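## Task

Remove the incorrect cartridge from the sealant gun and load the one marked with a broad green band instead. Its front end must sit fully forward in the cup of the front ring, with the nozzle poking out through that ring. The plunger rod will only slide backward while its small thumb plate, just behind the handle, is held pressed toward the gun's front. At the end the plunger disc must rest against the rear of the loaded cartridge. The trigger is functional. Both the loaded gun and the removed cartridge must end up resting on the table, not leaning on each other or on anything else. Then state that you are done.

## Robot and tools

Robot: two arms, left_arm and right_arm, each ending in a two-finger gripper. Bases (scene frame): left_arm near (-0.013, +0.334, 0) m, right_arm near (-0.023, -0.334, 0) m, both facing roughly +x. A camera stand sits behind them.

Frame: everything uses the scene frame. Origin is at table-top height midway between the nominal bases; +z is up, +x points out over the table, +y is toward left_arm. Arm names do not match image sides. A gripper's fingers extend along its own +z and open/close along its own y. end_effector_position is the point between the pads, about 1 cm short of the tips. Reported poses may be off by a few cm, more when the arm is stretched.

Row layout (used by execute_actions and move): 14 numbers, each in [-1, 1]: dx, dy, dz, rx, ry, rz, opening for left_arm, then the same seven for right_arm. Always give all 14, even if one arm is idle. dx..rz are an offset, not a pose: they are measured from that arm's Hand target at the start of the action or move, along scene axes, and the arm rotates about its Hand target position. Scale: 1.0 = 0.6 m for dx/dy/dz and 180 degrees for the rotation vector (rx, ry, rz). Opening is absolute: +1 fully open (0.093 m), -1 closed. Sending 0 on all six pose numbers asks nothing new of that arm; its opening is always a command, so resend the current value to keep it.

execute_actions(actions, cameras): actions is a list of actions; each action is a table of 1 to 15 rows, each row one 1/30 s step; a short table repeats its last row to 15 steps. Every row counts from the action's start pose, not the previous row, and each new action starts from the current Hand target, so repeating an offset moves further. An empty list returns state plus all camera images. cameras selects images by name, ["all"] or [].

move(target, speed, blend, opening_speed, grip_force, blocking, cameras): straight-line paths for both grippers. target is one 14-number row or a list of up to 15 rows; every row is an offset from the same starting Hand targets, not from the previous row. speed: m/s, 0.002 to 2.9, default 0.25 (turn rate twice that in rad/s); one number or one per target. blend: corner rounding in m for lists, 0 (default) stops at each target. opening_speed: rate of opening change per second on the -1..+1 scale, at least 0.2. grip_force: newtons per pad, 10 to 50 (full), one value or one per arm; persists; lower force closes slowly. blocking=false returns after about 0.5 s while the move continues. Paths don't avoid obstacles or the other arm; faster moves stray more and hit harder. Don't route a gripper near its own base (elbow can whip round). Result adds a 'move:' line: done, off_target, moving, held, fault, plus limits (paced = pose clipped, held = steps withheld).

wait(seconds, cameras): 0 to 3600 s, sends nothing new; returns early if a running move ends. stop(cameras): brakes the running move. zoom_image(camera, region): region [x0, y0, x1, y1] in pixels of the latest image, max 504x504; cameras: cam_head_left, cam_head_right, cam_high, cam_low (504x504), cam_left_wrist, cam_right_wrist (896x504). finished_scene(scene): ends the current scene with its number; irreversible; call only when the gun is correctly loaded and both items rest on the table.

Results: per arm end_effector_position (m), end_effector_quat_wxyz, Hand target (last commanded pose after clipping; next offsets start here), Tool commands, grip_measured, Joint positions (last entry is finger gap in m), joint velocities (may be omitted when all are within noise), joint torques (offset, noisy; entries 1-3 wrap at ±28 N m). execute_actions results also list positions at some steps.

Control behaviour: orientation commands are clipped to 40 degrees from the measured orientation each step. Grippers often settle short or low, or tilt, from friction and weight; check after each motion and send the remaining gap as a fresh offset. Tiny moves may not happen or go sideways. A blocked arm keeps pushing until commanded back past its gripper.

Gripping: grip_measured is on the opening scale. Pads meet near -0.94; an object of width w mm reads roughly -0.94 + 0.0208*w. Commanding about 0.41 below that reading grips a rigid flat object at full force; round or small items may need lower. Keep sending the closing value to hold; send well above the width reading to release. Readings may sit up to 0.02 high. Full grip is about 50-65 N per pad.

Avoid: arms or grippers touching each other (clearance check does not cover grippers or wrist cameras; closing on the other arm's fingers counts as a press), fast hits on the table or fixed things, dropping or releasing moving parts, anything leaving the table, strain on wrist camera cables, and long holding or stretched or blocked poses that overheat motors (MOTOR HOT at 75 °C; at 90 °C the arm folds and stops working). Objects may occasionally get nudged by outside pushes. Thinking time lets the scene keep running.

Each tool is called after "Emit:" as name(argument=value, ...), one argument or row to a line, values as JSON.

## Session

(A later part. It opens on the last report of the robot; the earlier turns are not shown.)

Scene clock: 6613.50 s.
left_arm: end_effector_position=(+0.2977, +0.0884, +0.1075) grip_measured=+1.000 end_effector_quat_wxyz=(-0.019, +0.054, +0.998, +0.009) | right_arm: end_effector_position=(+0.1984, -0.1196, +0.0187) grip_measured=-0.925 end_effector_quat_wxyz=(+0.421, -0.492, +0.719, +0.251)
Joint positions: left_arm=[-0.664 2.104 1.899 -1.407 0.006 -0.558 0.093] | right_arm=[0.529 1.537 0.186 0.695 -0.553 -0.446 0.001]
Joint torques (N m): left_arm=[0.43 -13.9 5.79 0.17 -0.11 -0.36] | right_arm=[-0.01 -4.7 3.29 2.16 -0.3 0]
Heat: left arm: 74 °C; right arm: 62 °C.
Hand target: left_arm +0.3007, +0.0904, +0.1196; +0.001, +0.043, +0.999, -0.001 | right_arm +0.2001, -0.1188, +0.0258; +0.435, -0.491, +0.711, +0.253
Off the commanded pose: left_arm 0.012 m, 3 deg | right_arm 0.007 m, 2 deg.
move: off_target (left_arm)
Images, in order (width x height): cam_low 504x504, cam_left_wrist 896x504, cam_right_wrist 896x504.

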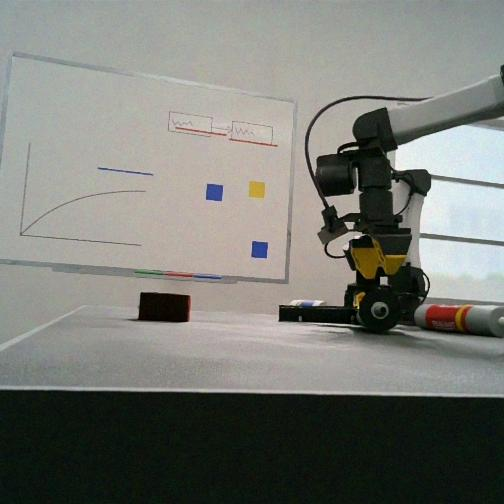

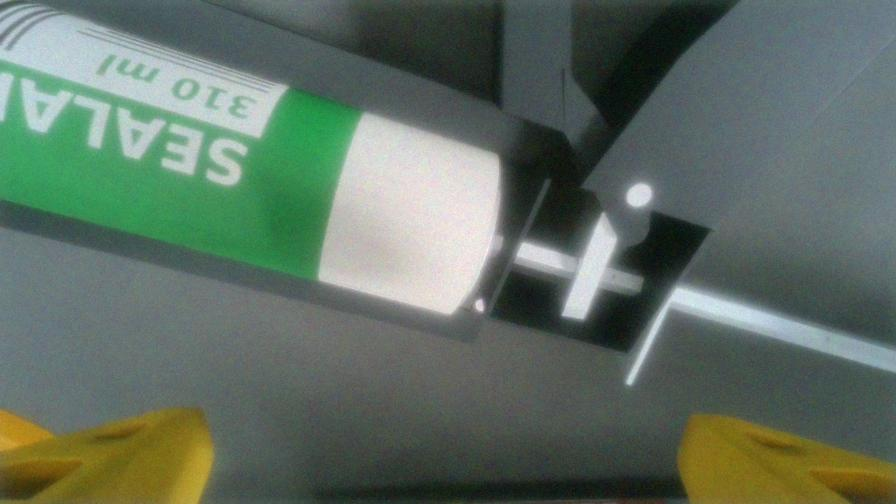

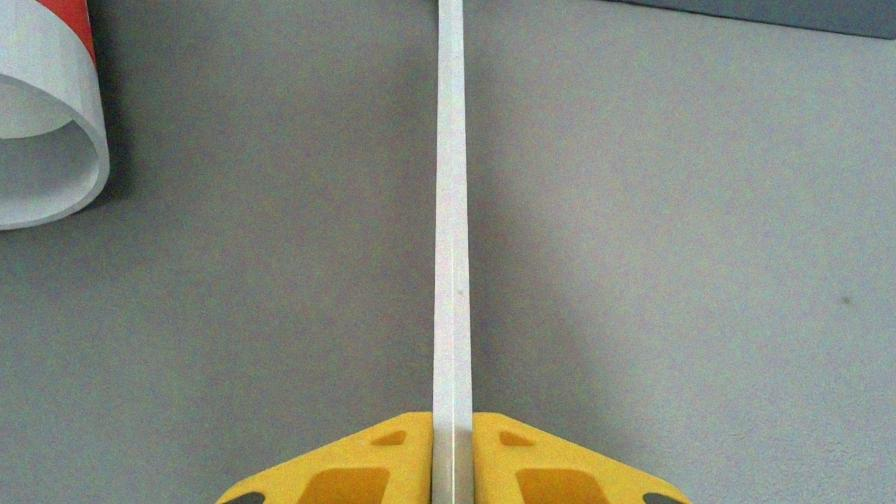

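Emit:
move(
  target=[
    [-0.035,-0.075,0.01,0,0,0,1,0,0,0,0,0,0,-1],
  ],
  speed=0.2,
  cameras=["cam_left_wrist"],
)

Emit:
zoom_image(
  camera="cam_left_wrist",
  region=[300, 120, 500, 340],
)

Scene clock: 6628.10 s.
left_arm: end_effector_position=(+0.2742, +0.0443, +0.1243) grip_measured=+1.000 end_effector_quat_wxyz=(-0.002, +0.055, +0.998, -0.003) | right_arm: end_effector_position=(+0.1984, -0.1196, +0.0187) grip_measured=-0.925 end_effector_quat_wxyz=(+0.421, -0.492, +0.719, +0.251)
Joint positions: left_arm=[-0.785 2.118 1.988 -1.44 0.007 -0.676 0.093] | right_arm=[0.529 1.537 0.186 0.695 -0.553 -0.446 0.001]
Joint torques (N m): left_arm=[0.58 -9.77 9.16 -0.02 -0.13 -0.35] | right_arm=[-0.01 -4.68 3.28 2.16 -0.31 0]
Heat: left arm: 77 °C; right arm: 62 °C. Fold the left arm in close to its base, or ease its load, before you think long.
Hand target: left_arm +0.2796, +0.0453, +0.1255; +0.000, +0.043, +0.999, -0.001 | right_arm +0.2001, -0.1188, +0.0258; +0.435, -0.491, +0.711, +0.253
Off the commanded pose: left_arm 0.006 m, 1 deg | right_arm 0.007 m, 2 deg.
MOTOR HOT: joint 2 (shoulder) of the left arm reports 77 °C; the controller's stop level is 90 °C. To cool a motor, set the load down, stop pushing, or move to a pose that needs little force.
move: done

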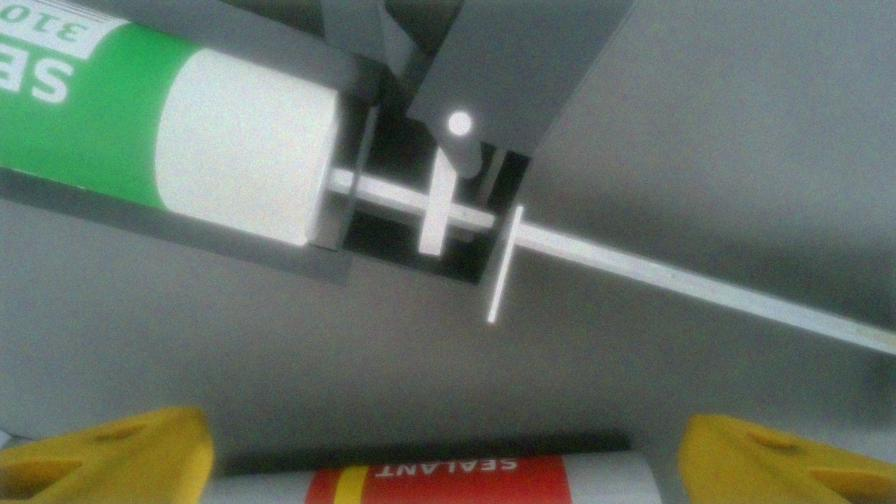

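Scaled by 2.291.

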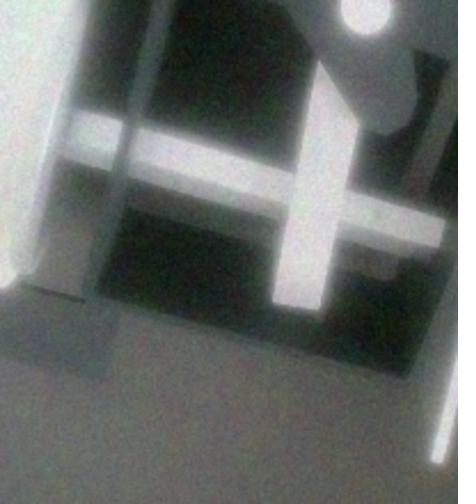

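Emit:
zoom_image(
  camera="cam_left_wrist",
  region=[290, 70, 390, 260],
)

Scaled by 2.653.

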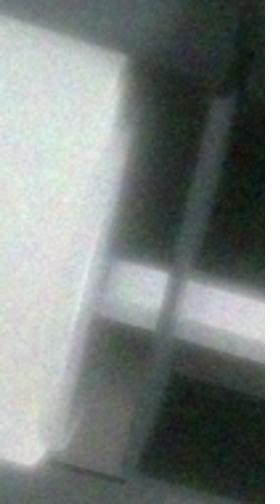

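Emit:
move(
  target=[
    [0,0,0.02,0,0,0,0.5,0.002,0.0,-0.008,0,0,0,-1],
    [-0.12,0.3,0.05,0,0,0,0.5,0.002,0.0,-0.008,0,0,0,-1],
  ],
  speed=0.25,
)

Emit:
move(
  target=[
    [0,0,0,0,0,0,0.3,0,0,0,0,0,0,-0.5],
    [0,0,0,0,0,0,0.3,0,0,0.08,0,0,0,-0.5],
  ],
  speed=0.1,
  opening_speed=1.0,
  cameras=["cam_right_wrist","cam_low","cam_high"],
)

Emit:
zoom_image(
  camera="cam_low",
  region=[340, 270, 420, 340],
)

Scene clock: 6649.70 s.
left_arm: end_effector_position=(+0.2087, +0.2231, +0.1546) grip_measured=+0.502 end_effector_quat_wxyz=(-0.004, +0.039, +0.999, +0.001) | right_arm: end_effector_position=(+0.1978, -0.1191, +0.0168) grip_measured=-0.925 end_effector_quat_wxyz=(+0.421, -0.493, +0.718, +0.253)
Joint positions: left_arm=[-0.461 1.49 1.331 -1.419 0.002 -0.384 0.069] | right_arm=[0.529 1.558 0.182 0.721 -0.558 -0.446 0.001]
Joint torques (N m): left_arm=[0.29 -6.95 5.71 0.16 -0.07 -0.05] | right_arm=[-0.25 -2.99 3.36 2.33 -0.29 -0.03]
Heat: left arm: 70 °C; right arm: 62 °C.
Hand target: left_arm +0.2076, +0.2254, +0.1555; +0.000, +0.043, +0.999, -0.001 | right_arm +0.2013, -0.1187, +0.0210; +0.435, -0.491, +0.711, +0.253
Off the commanded pose: left_arm 0.003 m, 1 deg | right_arm 0.005 m, 2 deg.
MOTOR HOT: cleared for the motors of the left arm.
move: done

Scene clock: 6651.83 s.
left_arm: end_effector_position=(+0.2087, +0.2231, +0.1546) grip_measured=+0.302 end_effector_quat_wxyz=(-0.004, +0.039, +0.999, +0.001) | right_arm: end_effector_position=(+0.1942, -0.1214, +0.0584) grip_measured=-0.502 end_effector_quat_wxyz=(+0.422, -0.491, +0.718, +0.254)
Joint positions: left_arm=[-0.461 1.49 1.331 -1.419 0.002 -0.384 0.06] | right_arm=[0.527 1.244 0.244 0.348 -0.56 -0.442 0.021]
Joint torques (N m): left_arm=[0.32 -6.95 5.71 0.17 -0.08 -0.05] | right_arm=[-0.08 -3.26 7.12 1.84 -0.27 -0.06]
Heat: left arm: 70 °C; right arm: 61 °C.
Hand target: left_arm +0.2076, +0.2254, +0.1555; +0.000, +0.043, +0.999, -0.001 | right_arm +0.2012, -0.1187, +0.0690; +0.435, -0.491, +0.711, +0.253
Off the commanded pose: left_arm 0.003 m, 1 deg | right_arm 0.013 m, 2 deg.
move: off_target (right_arm)
Images, in order (width x height): cam_high 504x504, cam_low 504x504, cam_right_wrist 896x504.

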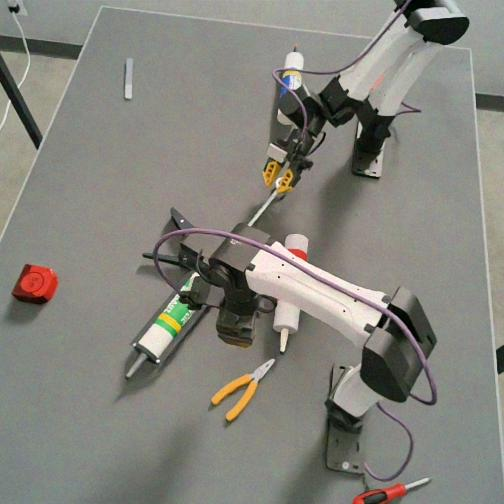

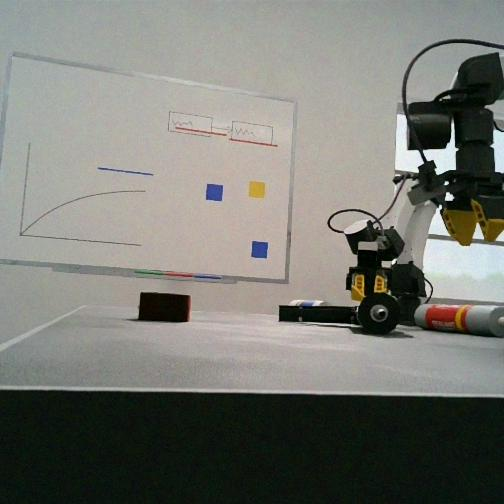

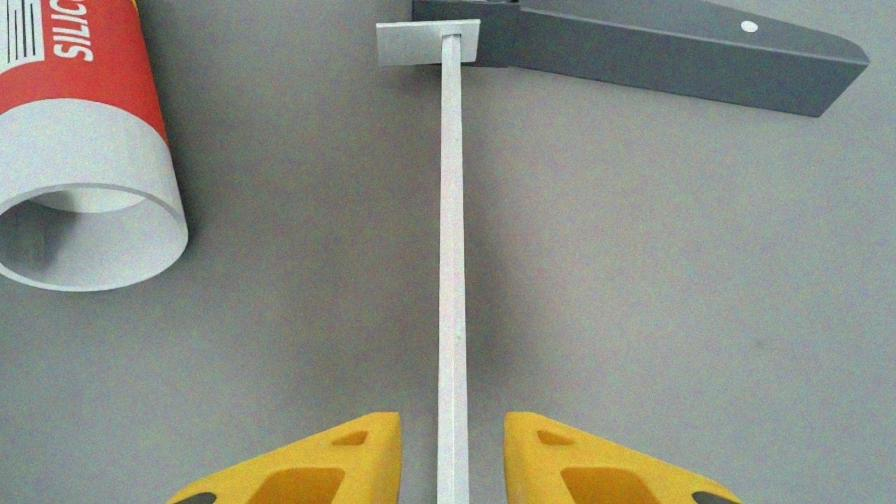

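Scaled by 6.300.

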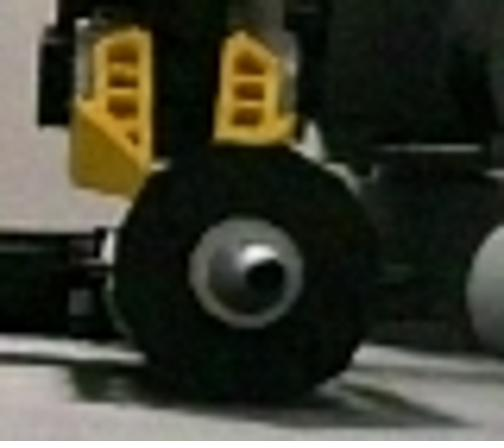

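Emit:
move(
  target=[
    [-0.05,0.1,0,0,0,0,0.3,0.0,0,0.1,0,0,0,-0.5],
    [-0.1,0.15,0,0,0,0,0.3,-0.06,-0.15,0.12,0,0,0,-0.5],
  ],
  speed=0.25,
  blend=[0.02,0],
  cameras=["cam_right_wrist","cam_low","cam_high","cam_left_wrist"],
)

Emit:
zoom_image(
  camera="cam_low",
  region=[340, 270, 420, 340],
)

Emit:
zoom_image(
  camera="cam_high",
  region=[110, 180, 340, 410],
)

Scene clock: 6662.37 s.
left_arm: end_effector_position=(+0.1523, +0.3138, +0.1564) grip_measured=+0.302 end_effector_quat_wxyz=(+0.005, +0.039, +0.999, -0.001) | right_arm: end_effector_position=(+0.1617, -0.2087, +0.1310) grip_measured=-0.502 end_effector_quat_wxyz=(+0.425, -0.487, +0.719, +0.255)
Joint positions: left_arm=[-0.12 1.165 1.095 -1.491 0.001 -0.043 0.06] | right_arm=[0 0.785 0.461 -0.683 -0.926 -0.956 0.021]
Joint torques (N m): left_arm=[0.39 -3.67 5.79 0.08 -0.05 -0.04] | right_arm=[-0.16 0.08 8.16 1.19 -0.57 -0.14]
Heat: left arm: 66 °C; right arm: 59 °C.
Hand target: left_arm +0.1476, +0.3154, +0.1555; +0.001, +0.043, +0.999, -0.001 | right_arm +0.1652, -0.2087, +0.1410; +0.435, -0.491, +0.711, +0.253
Off the commanded pose: left_arm 0.005 m, 1 deg | right_arm 0.011 m, 1 deg.
move: off_target (right_arm)
Images, in order (width x height): cam_high 504x504, cam_low 504x504, cam_left_wrist 896x504, cam_right_wrist 896x504.

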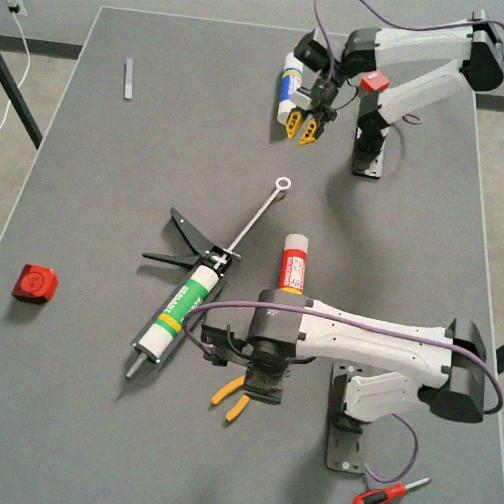

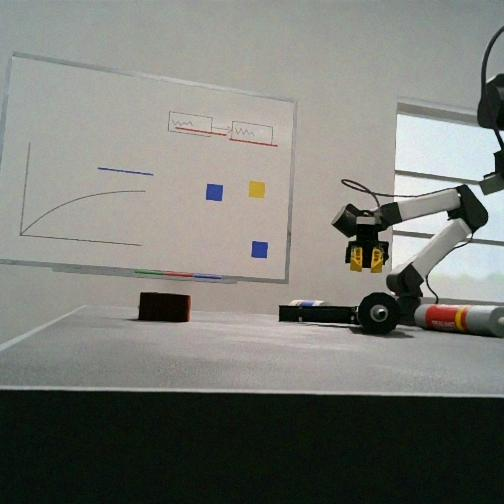

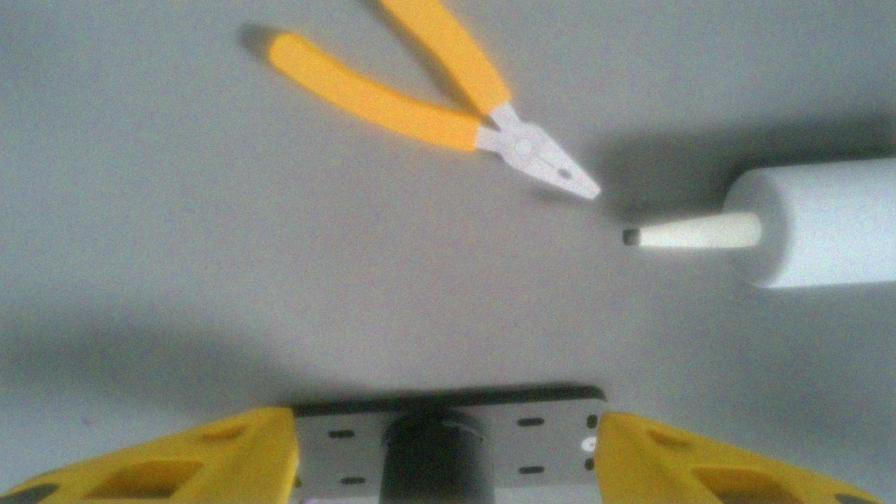

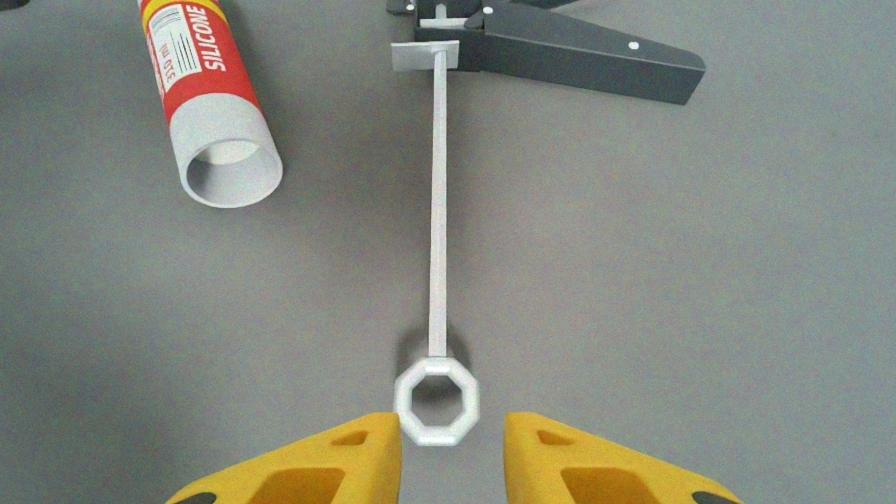

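Scaled by 6.300.

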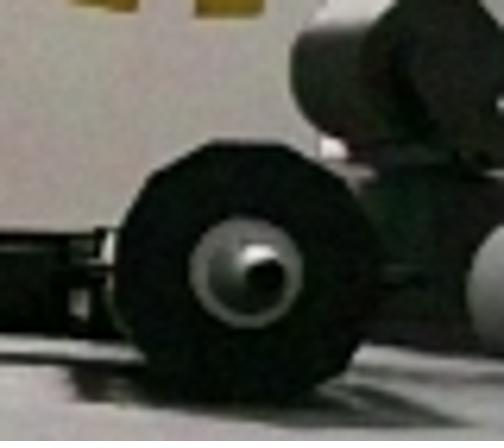

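Scaled by 2.191.

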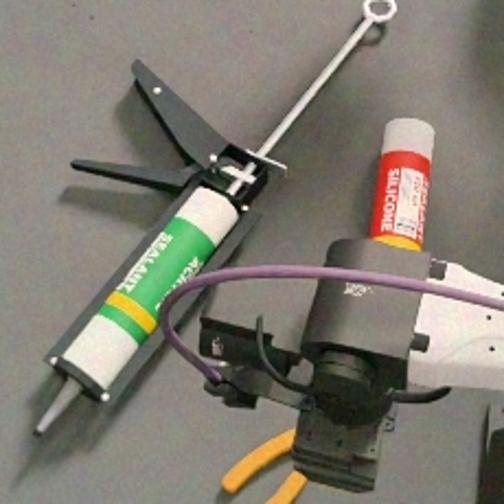

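Emit:
move(
  target=[
    [0.19,-0.35,-0.02,0,0,0,0.3,0,0,0,0,0,0,-0.5],
    [0.22,-0.45,-0.045,0,0,0,0.3,0,0,0,0,0,0,-0.5],
  ],
  speed=0.35,
  blend=[0.03,0],
  cameras=["cam_left_wrist"],
)

Emit:
zoom_image(
  camera="cam_left_wrist",
  region=[260, 70, 460, 300],
)

Scene clock: 6671.07 s.
left_arm: end_effector_position=(+0.2751, +0.0458, +0.1257) grip_measured=+0.302 end_effector_quat_wxyz=(-0.005, +0.052, +0.999, -0.002) | right_arm: end_effector_position=(+0.1616, -0.2087, +0.1309) grip_measured=-0.502 end_effector_quat_wxyz=(+0.425, -0.487, +0.719, +0.255)
Joint positions: left_arm=[-0.779 2.122 2.001 -1.453 0.01 -0.677 0.06] | right_arm=[-0.001 0.785 0.461 -0.684 -0.927 -0.957 0.021]
Joint torques (N m): left_arm=[0.14 -9.81 9.43 0.01 -0.15 -0.34] | right_arm=[-0.16 0.08 8.17 1.2 -0.57 -0.14]
Heat: left arm: 64 °C; right arm: 57 °C.
Hand target: left_arm +0.2796, +0.0454, +0.1284; +0.000, +0.043, +0.999, -0.001 | right_arm +0.1653, -0.2087, +0.1410; +0.435, -0.491, +0.711, +0.253
Off the commanded pose: left_arm 0.005 m, 1 deg | right_arm 0.011 m, 1 deg.
move: done

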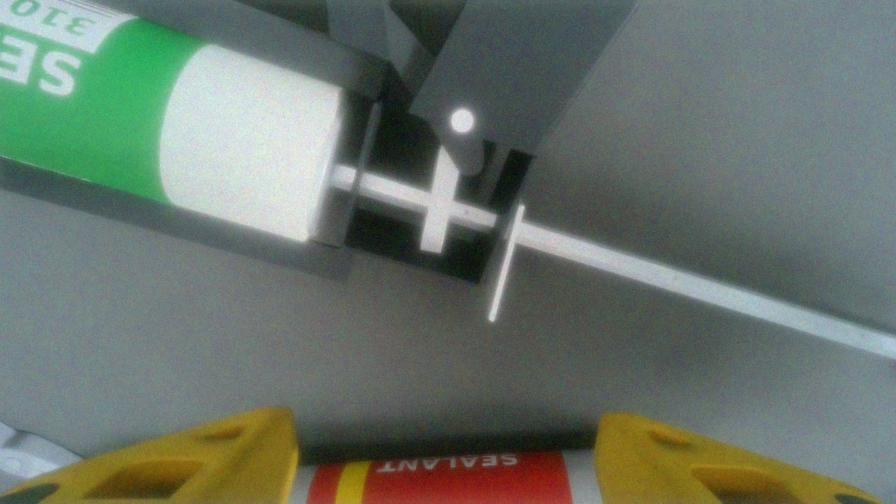

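Scaled by 2.191.

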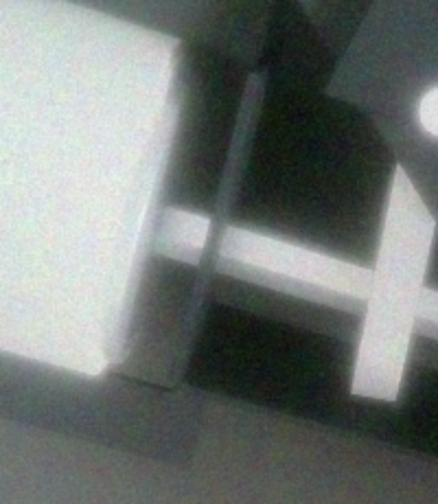

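Emit:
move(
  target=[
    [0.01,0.043,-0.045,0,0,0,0.3,0,0,0,0,0,0,-0.5],
  ],
  speed=0.2,
  cameras=["cam_left_wrist"],
)

Emit:
zoom_image(
  camera="cam_left_wrist",
  region=[350, 50, 550, 300],
)

Scene clock: 6703.57 s.
left_arm: end_effector_position=(+0.2835, +0.0721, +0.0885) grip_measured=+0.302 end_effector_quat_wxyz=(-0.019, +0.037, +0.999, +0.011) | right_arm: end_effector_position=(+0.1616, -0.2087, +0.1309) grip_measured=-0.502 end_effector_quat_wxyz=(+0.425, -0.487, +0.719, +0.255)
Joint positions: left_arm=[-0.719 2.106 1.827 -1.336 0.007 -0.648 0.06] | right_arm=[-0.001 0.785 0.461 -0.684 -0.927 -0.957 0.021]
Joint torques (N m): left_arm=[-0.27 -13.93 6.02 0.15 -0.14 -0.03] | right_arm=[-0.16 0.09 8.18 1.2 -0.58 -0.14]
Heat: left arm: 64 °C; right arm: 53 °C.
Hand target: left_arm +0.2856, +0.0711, +0.1015; +0.000, +0.043, +0.999, -0.001 | right_arm +0.1653, -0.2087, +0.1410; +0.435, -0.491, +0.711, +0.253
Off the commanded pose: left_arm 0.013 m, 3 deg | right_arm 0.011 m, 1 deg.
move: off_target (left_arm)

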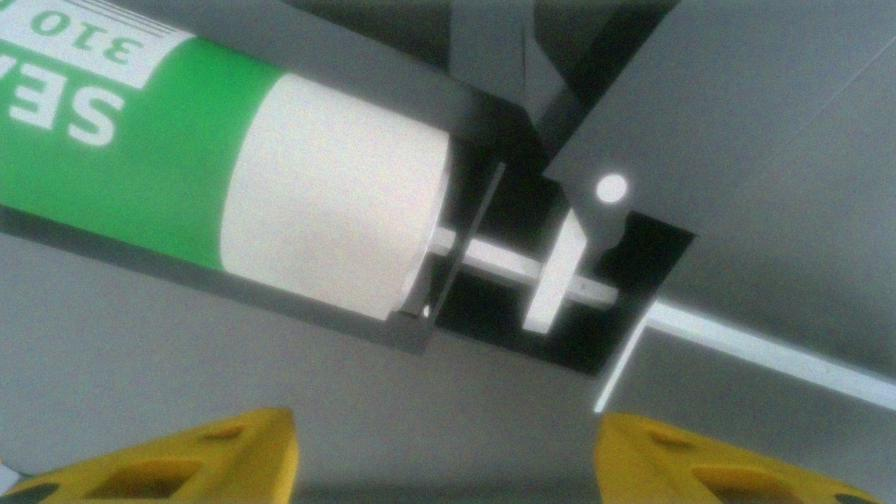

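Scaled by 2.016.

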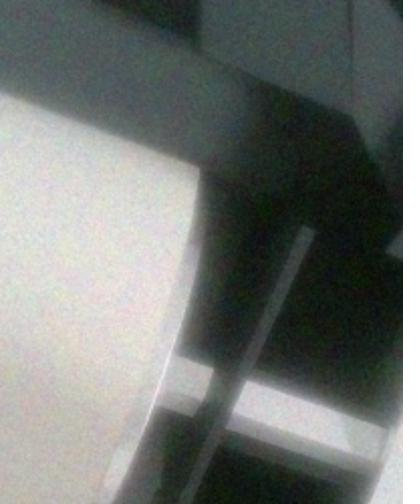

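Emit:
zoom_image(
  camera="cam_left_wrist",
  region=[390, 120, 480, 340],
)

Emit:
zoom_image(
  camera="cam_left_wrist",
  region=[400, 200, 460, 260],
)

Emit:
zoom_image(
  camera="cam_left_wrist",
  region=[380, 260, 440, 330],
)

Scaled by 2.291.

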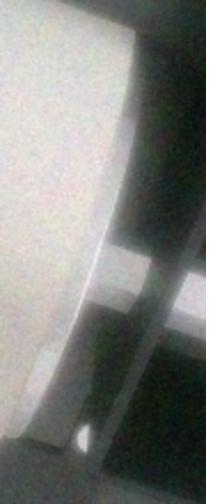

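Scaled by 8.400.

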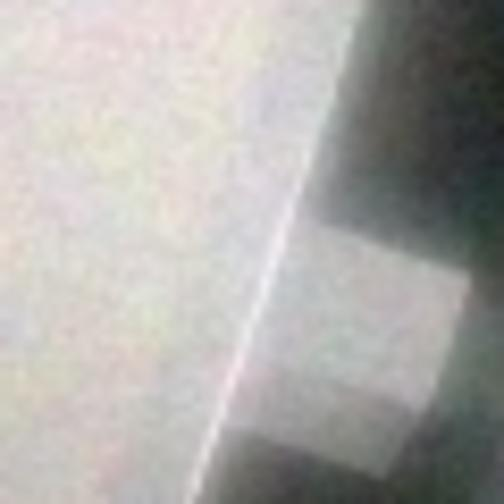

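Scaled by 7.200.

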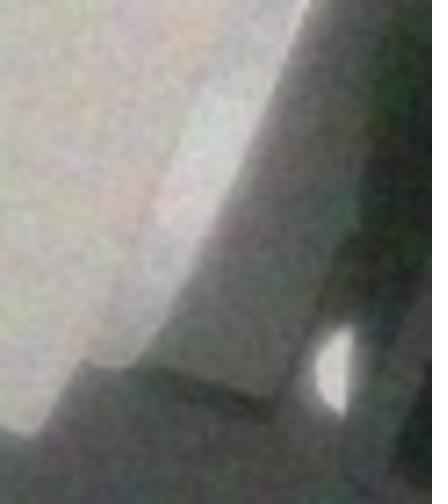

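Emit:
wait(
  seconds=0.5,
  cameras=["cam_right_wrist"],
)

Emit:
zoom_image(
  camera="cam_right_wrist",
  region=[130, 0, 330, 220],
)

Scene clock: 6724.03 s.
left_arm: end_effector_position=(+0.2835, +0.0720, +0.0885) grip_measured=+0.302 end_effector_quat_wxyz=(-0.019, +0.037, +0.999, +0.011) | right_arm: end_effector_position=(+0.1616, -0.2087, +0.1309) grip_measured=-0.502 end_effector_quat_wxyz=(+0.425, -0.487, +0.719, +0.255)
Joint positions: left_arm=[-0.719 2.106 1.827 -1.335 0.007 -0.647 0.06] | right_arm=[-0.001 0.785 0.461 -0.684 -0.927 -0.957 0.021]
Joint torques (N m): left_arm=[-0.24 -13.97 6 0.16 -0.13 -0.06] | right_arm=[-0.16 0.08 8.18 1.2 -0.57 -0.13]
Heat: left arm: 68 °C; right arm: 52 °C.
Hand target: left_arm +0.2856, +0.0711, +0.1015; +0.000, +0.043, +0.999, -0.001 | right_arm +0.1653, -0.2087, +0.1410; +0.435, -0.491, +0.711, +0.253
Tool commands: left_gripper/opening=+0.3 right_gripper/opening=-0.5
Off the commanded pose: left_arm 0.013 m, 3 deg | right_arm 0.011 m, 1 deg.
wait: 0.50 s; at rest from the start

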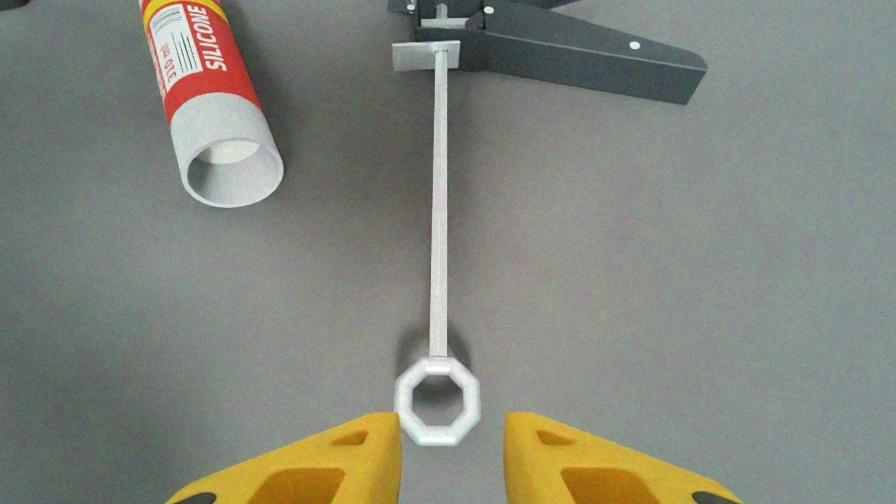

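Scaled by 2.291.

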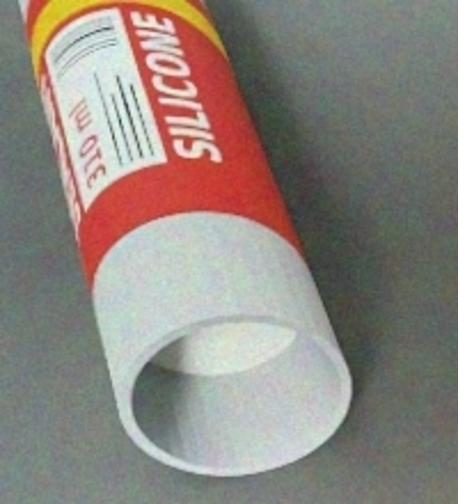

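Emit:
move(
  target=[
    [0.0,0.05,0.08,0,0,0,0.3,0,0,0,0,0,0,-0.5],
    [-0.23,0.4,0.08,0,0,0,0.3,0,0,0,0,0,0,-0.5],
  ],
  speed=0.3,
  blend=[0.02,0],
  cameras=["cam_low","cam_high"],
)

Emit:
zoom_image(
  camera="cam_low",
  region=[350, 285, 410, 340],
)

Scene clock: 6741.07 s.
left_arm: end_effector_position=(+0.1521, +0.3102, +0.1512) grip_measured=+0.302 end_effector_quat_wxyz=(+0.007, +0.039, +0.999, +0.001) | right_arm: end_effector_position=(+0.1616, -0.2087, +0.1309) grip_measured=-0.502 end_effector_quat_wxyz=(+0.425, -0.487, +0.719, +0.255)
Joint positions: left_arm=[-0.145 1.158 1.071 -1.468 -0.003 -0.069 0.06] | right_arm=[-0.001 0.785 0.461 -0.684 -0.927 -0.957 0.021]
Joint torques (N m): left_arm=[0.38 -3.22 5.83 0.11 -0.01 -0.07] | right_arm=[-0.17 0.08 8.18 1.2 -0.58 -0.13]
Heat: left arm: 70 °C; right arm: 51 °C.
Hand target: left_arm +0.1476, +0.3112, +0.1495; +0.001, +0.043, +0.999, -0.001 | right_arm +0.1653, -0.2087, +0.1410; +0.435, -0.491, +0.711, +0.253
Off the commanded pose: left_arm 0.005 m, 1 deg | right_arm 0.011 m, 1 deg.
move: done
Images, in order (width x height): cam_high 504x504, cam_low 504x504.

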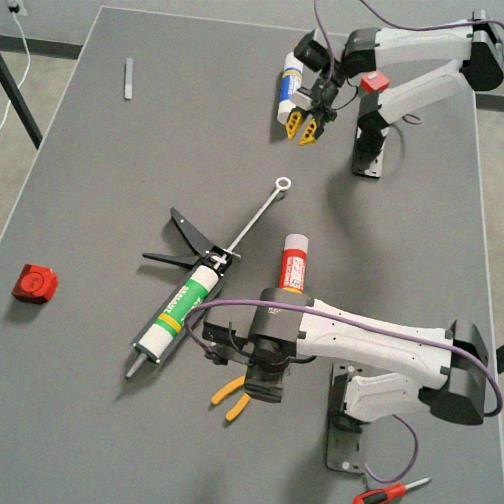

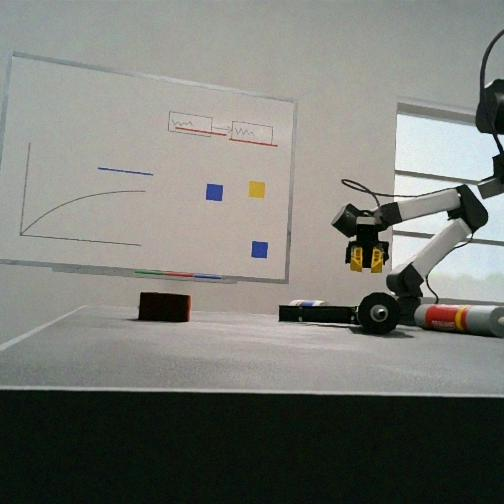

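Scaled by 8.400.

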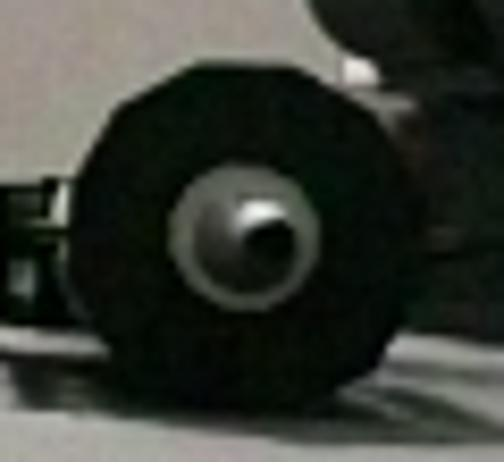

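Emit:
finished_scene(
  scene=1,
)

The scene is finished: the task was done.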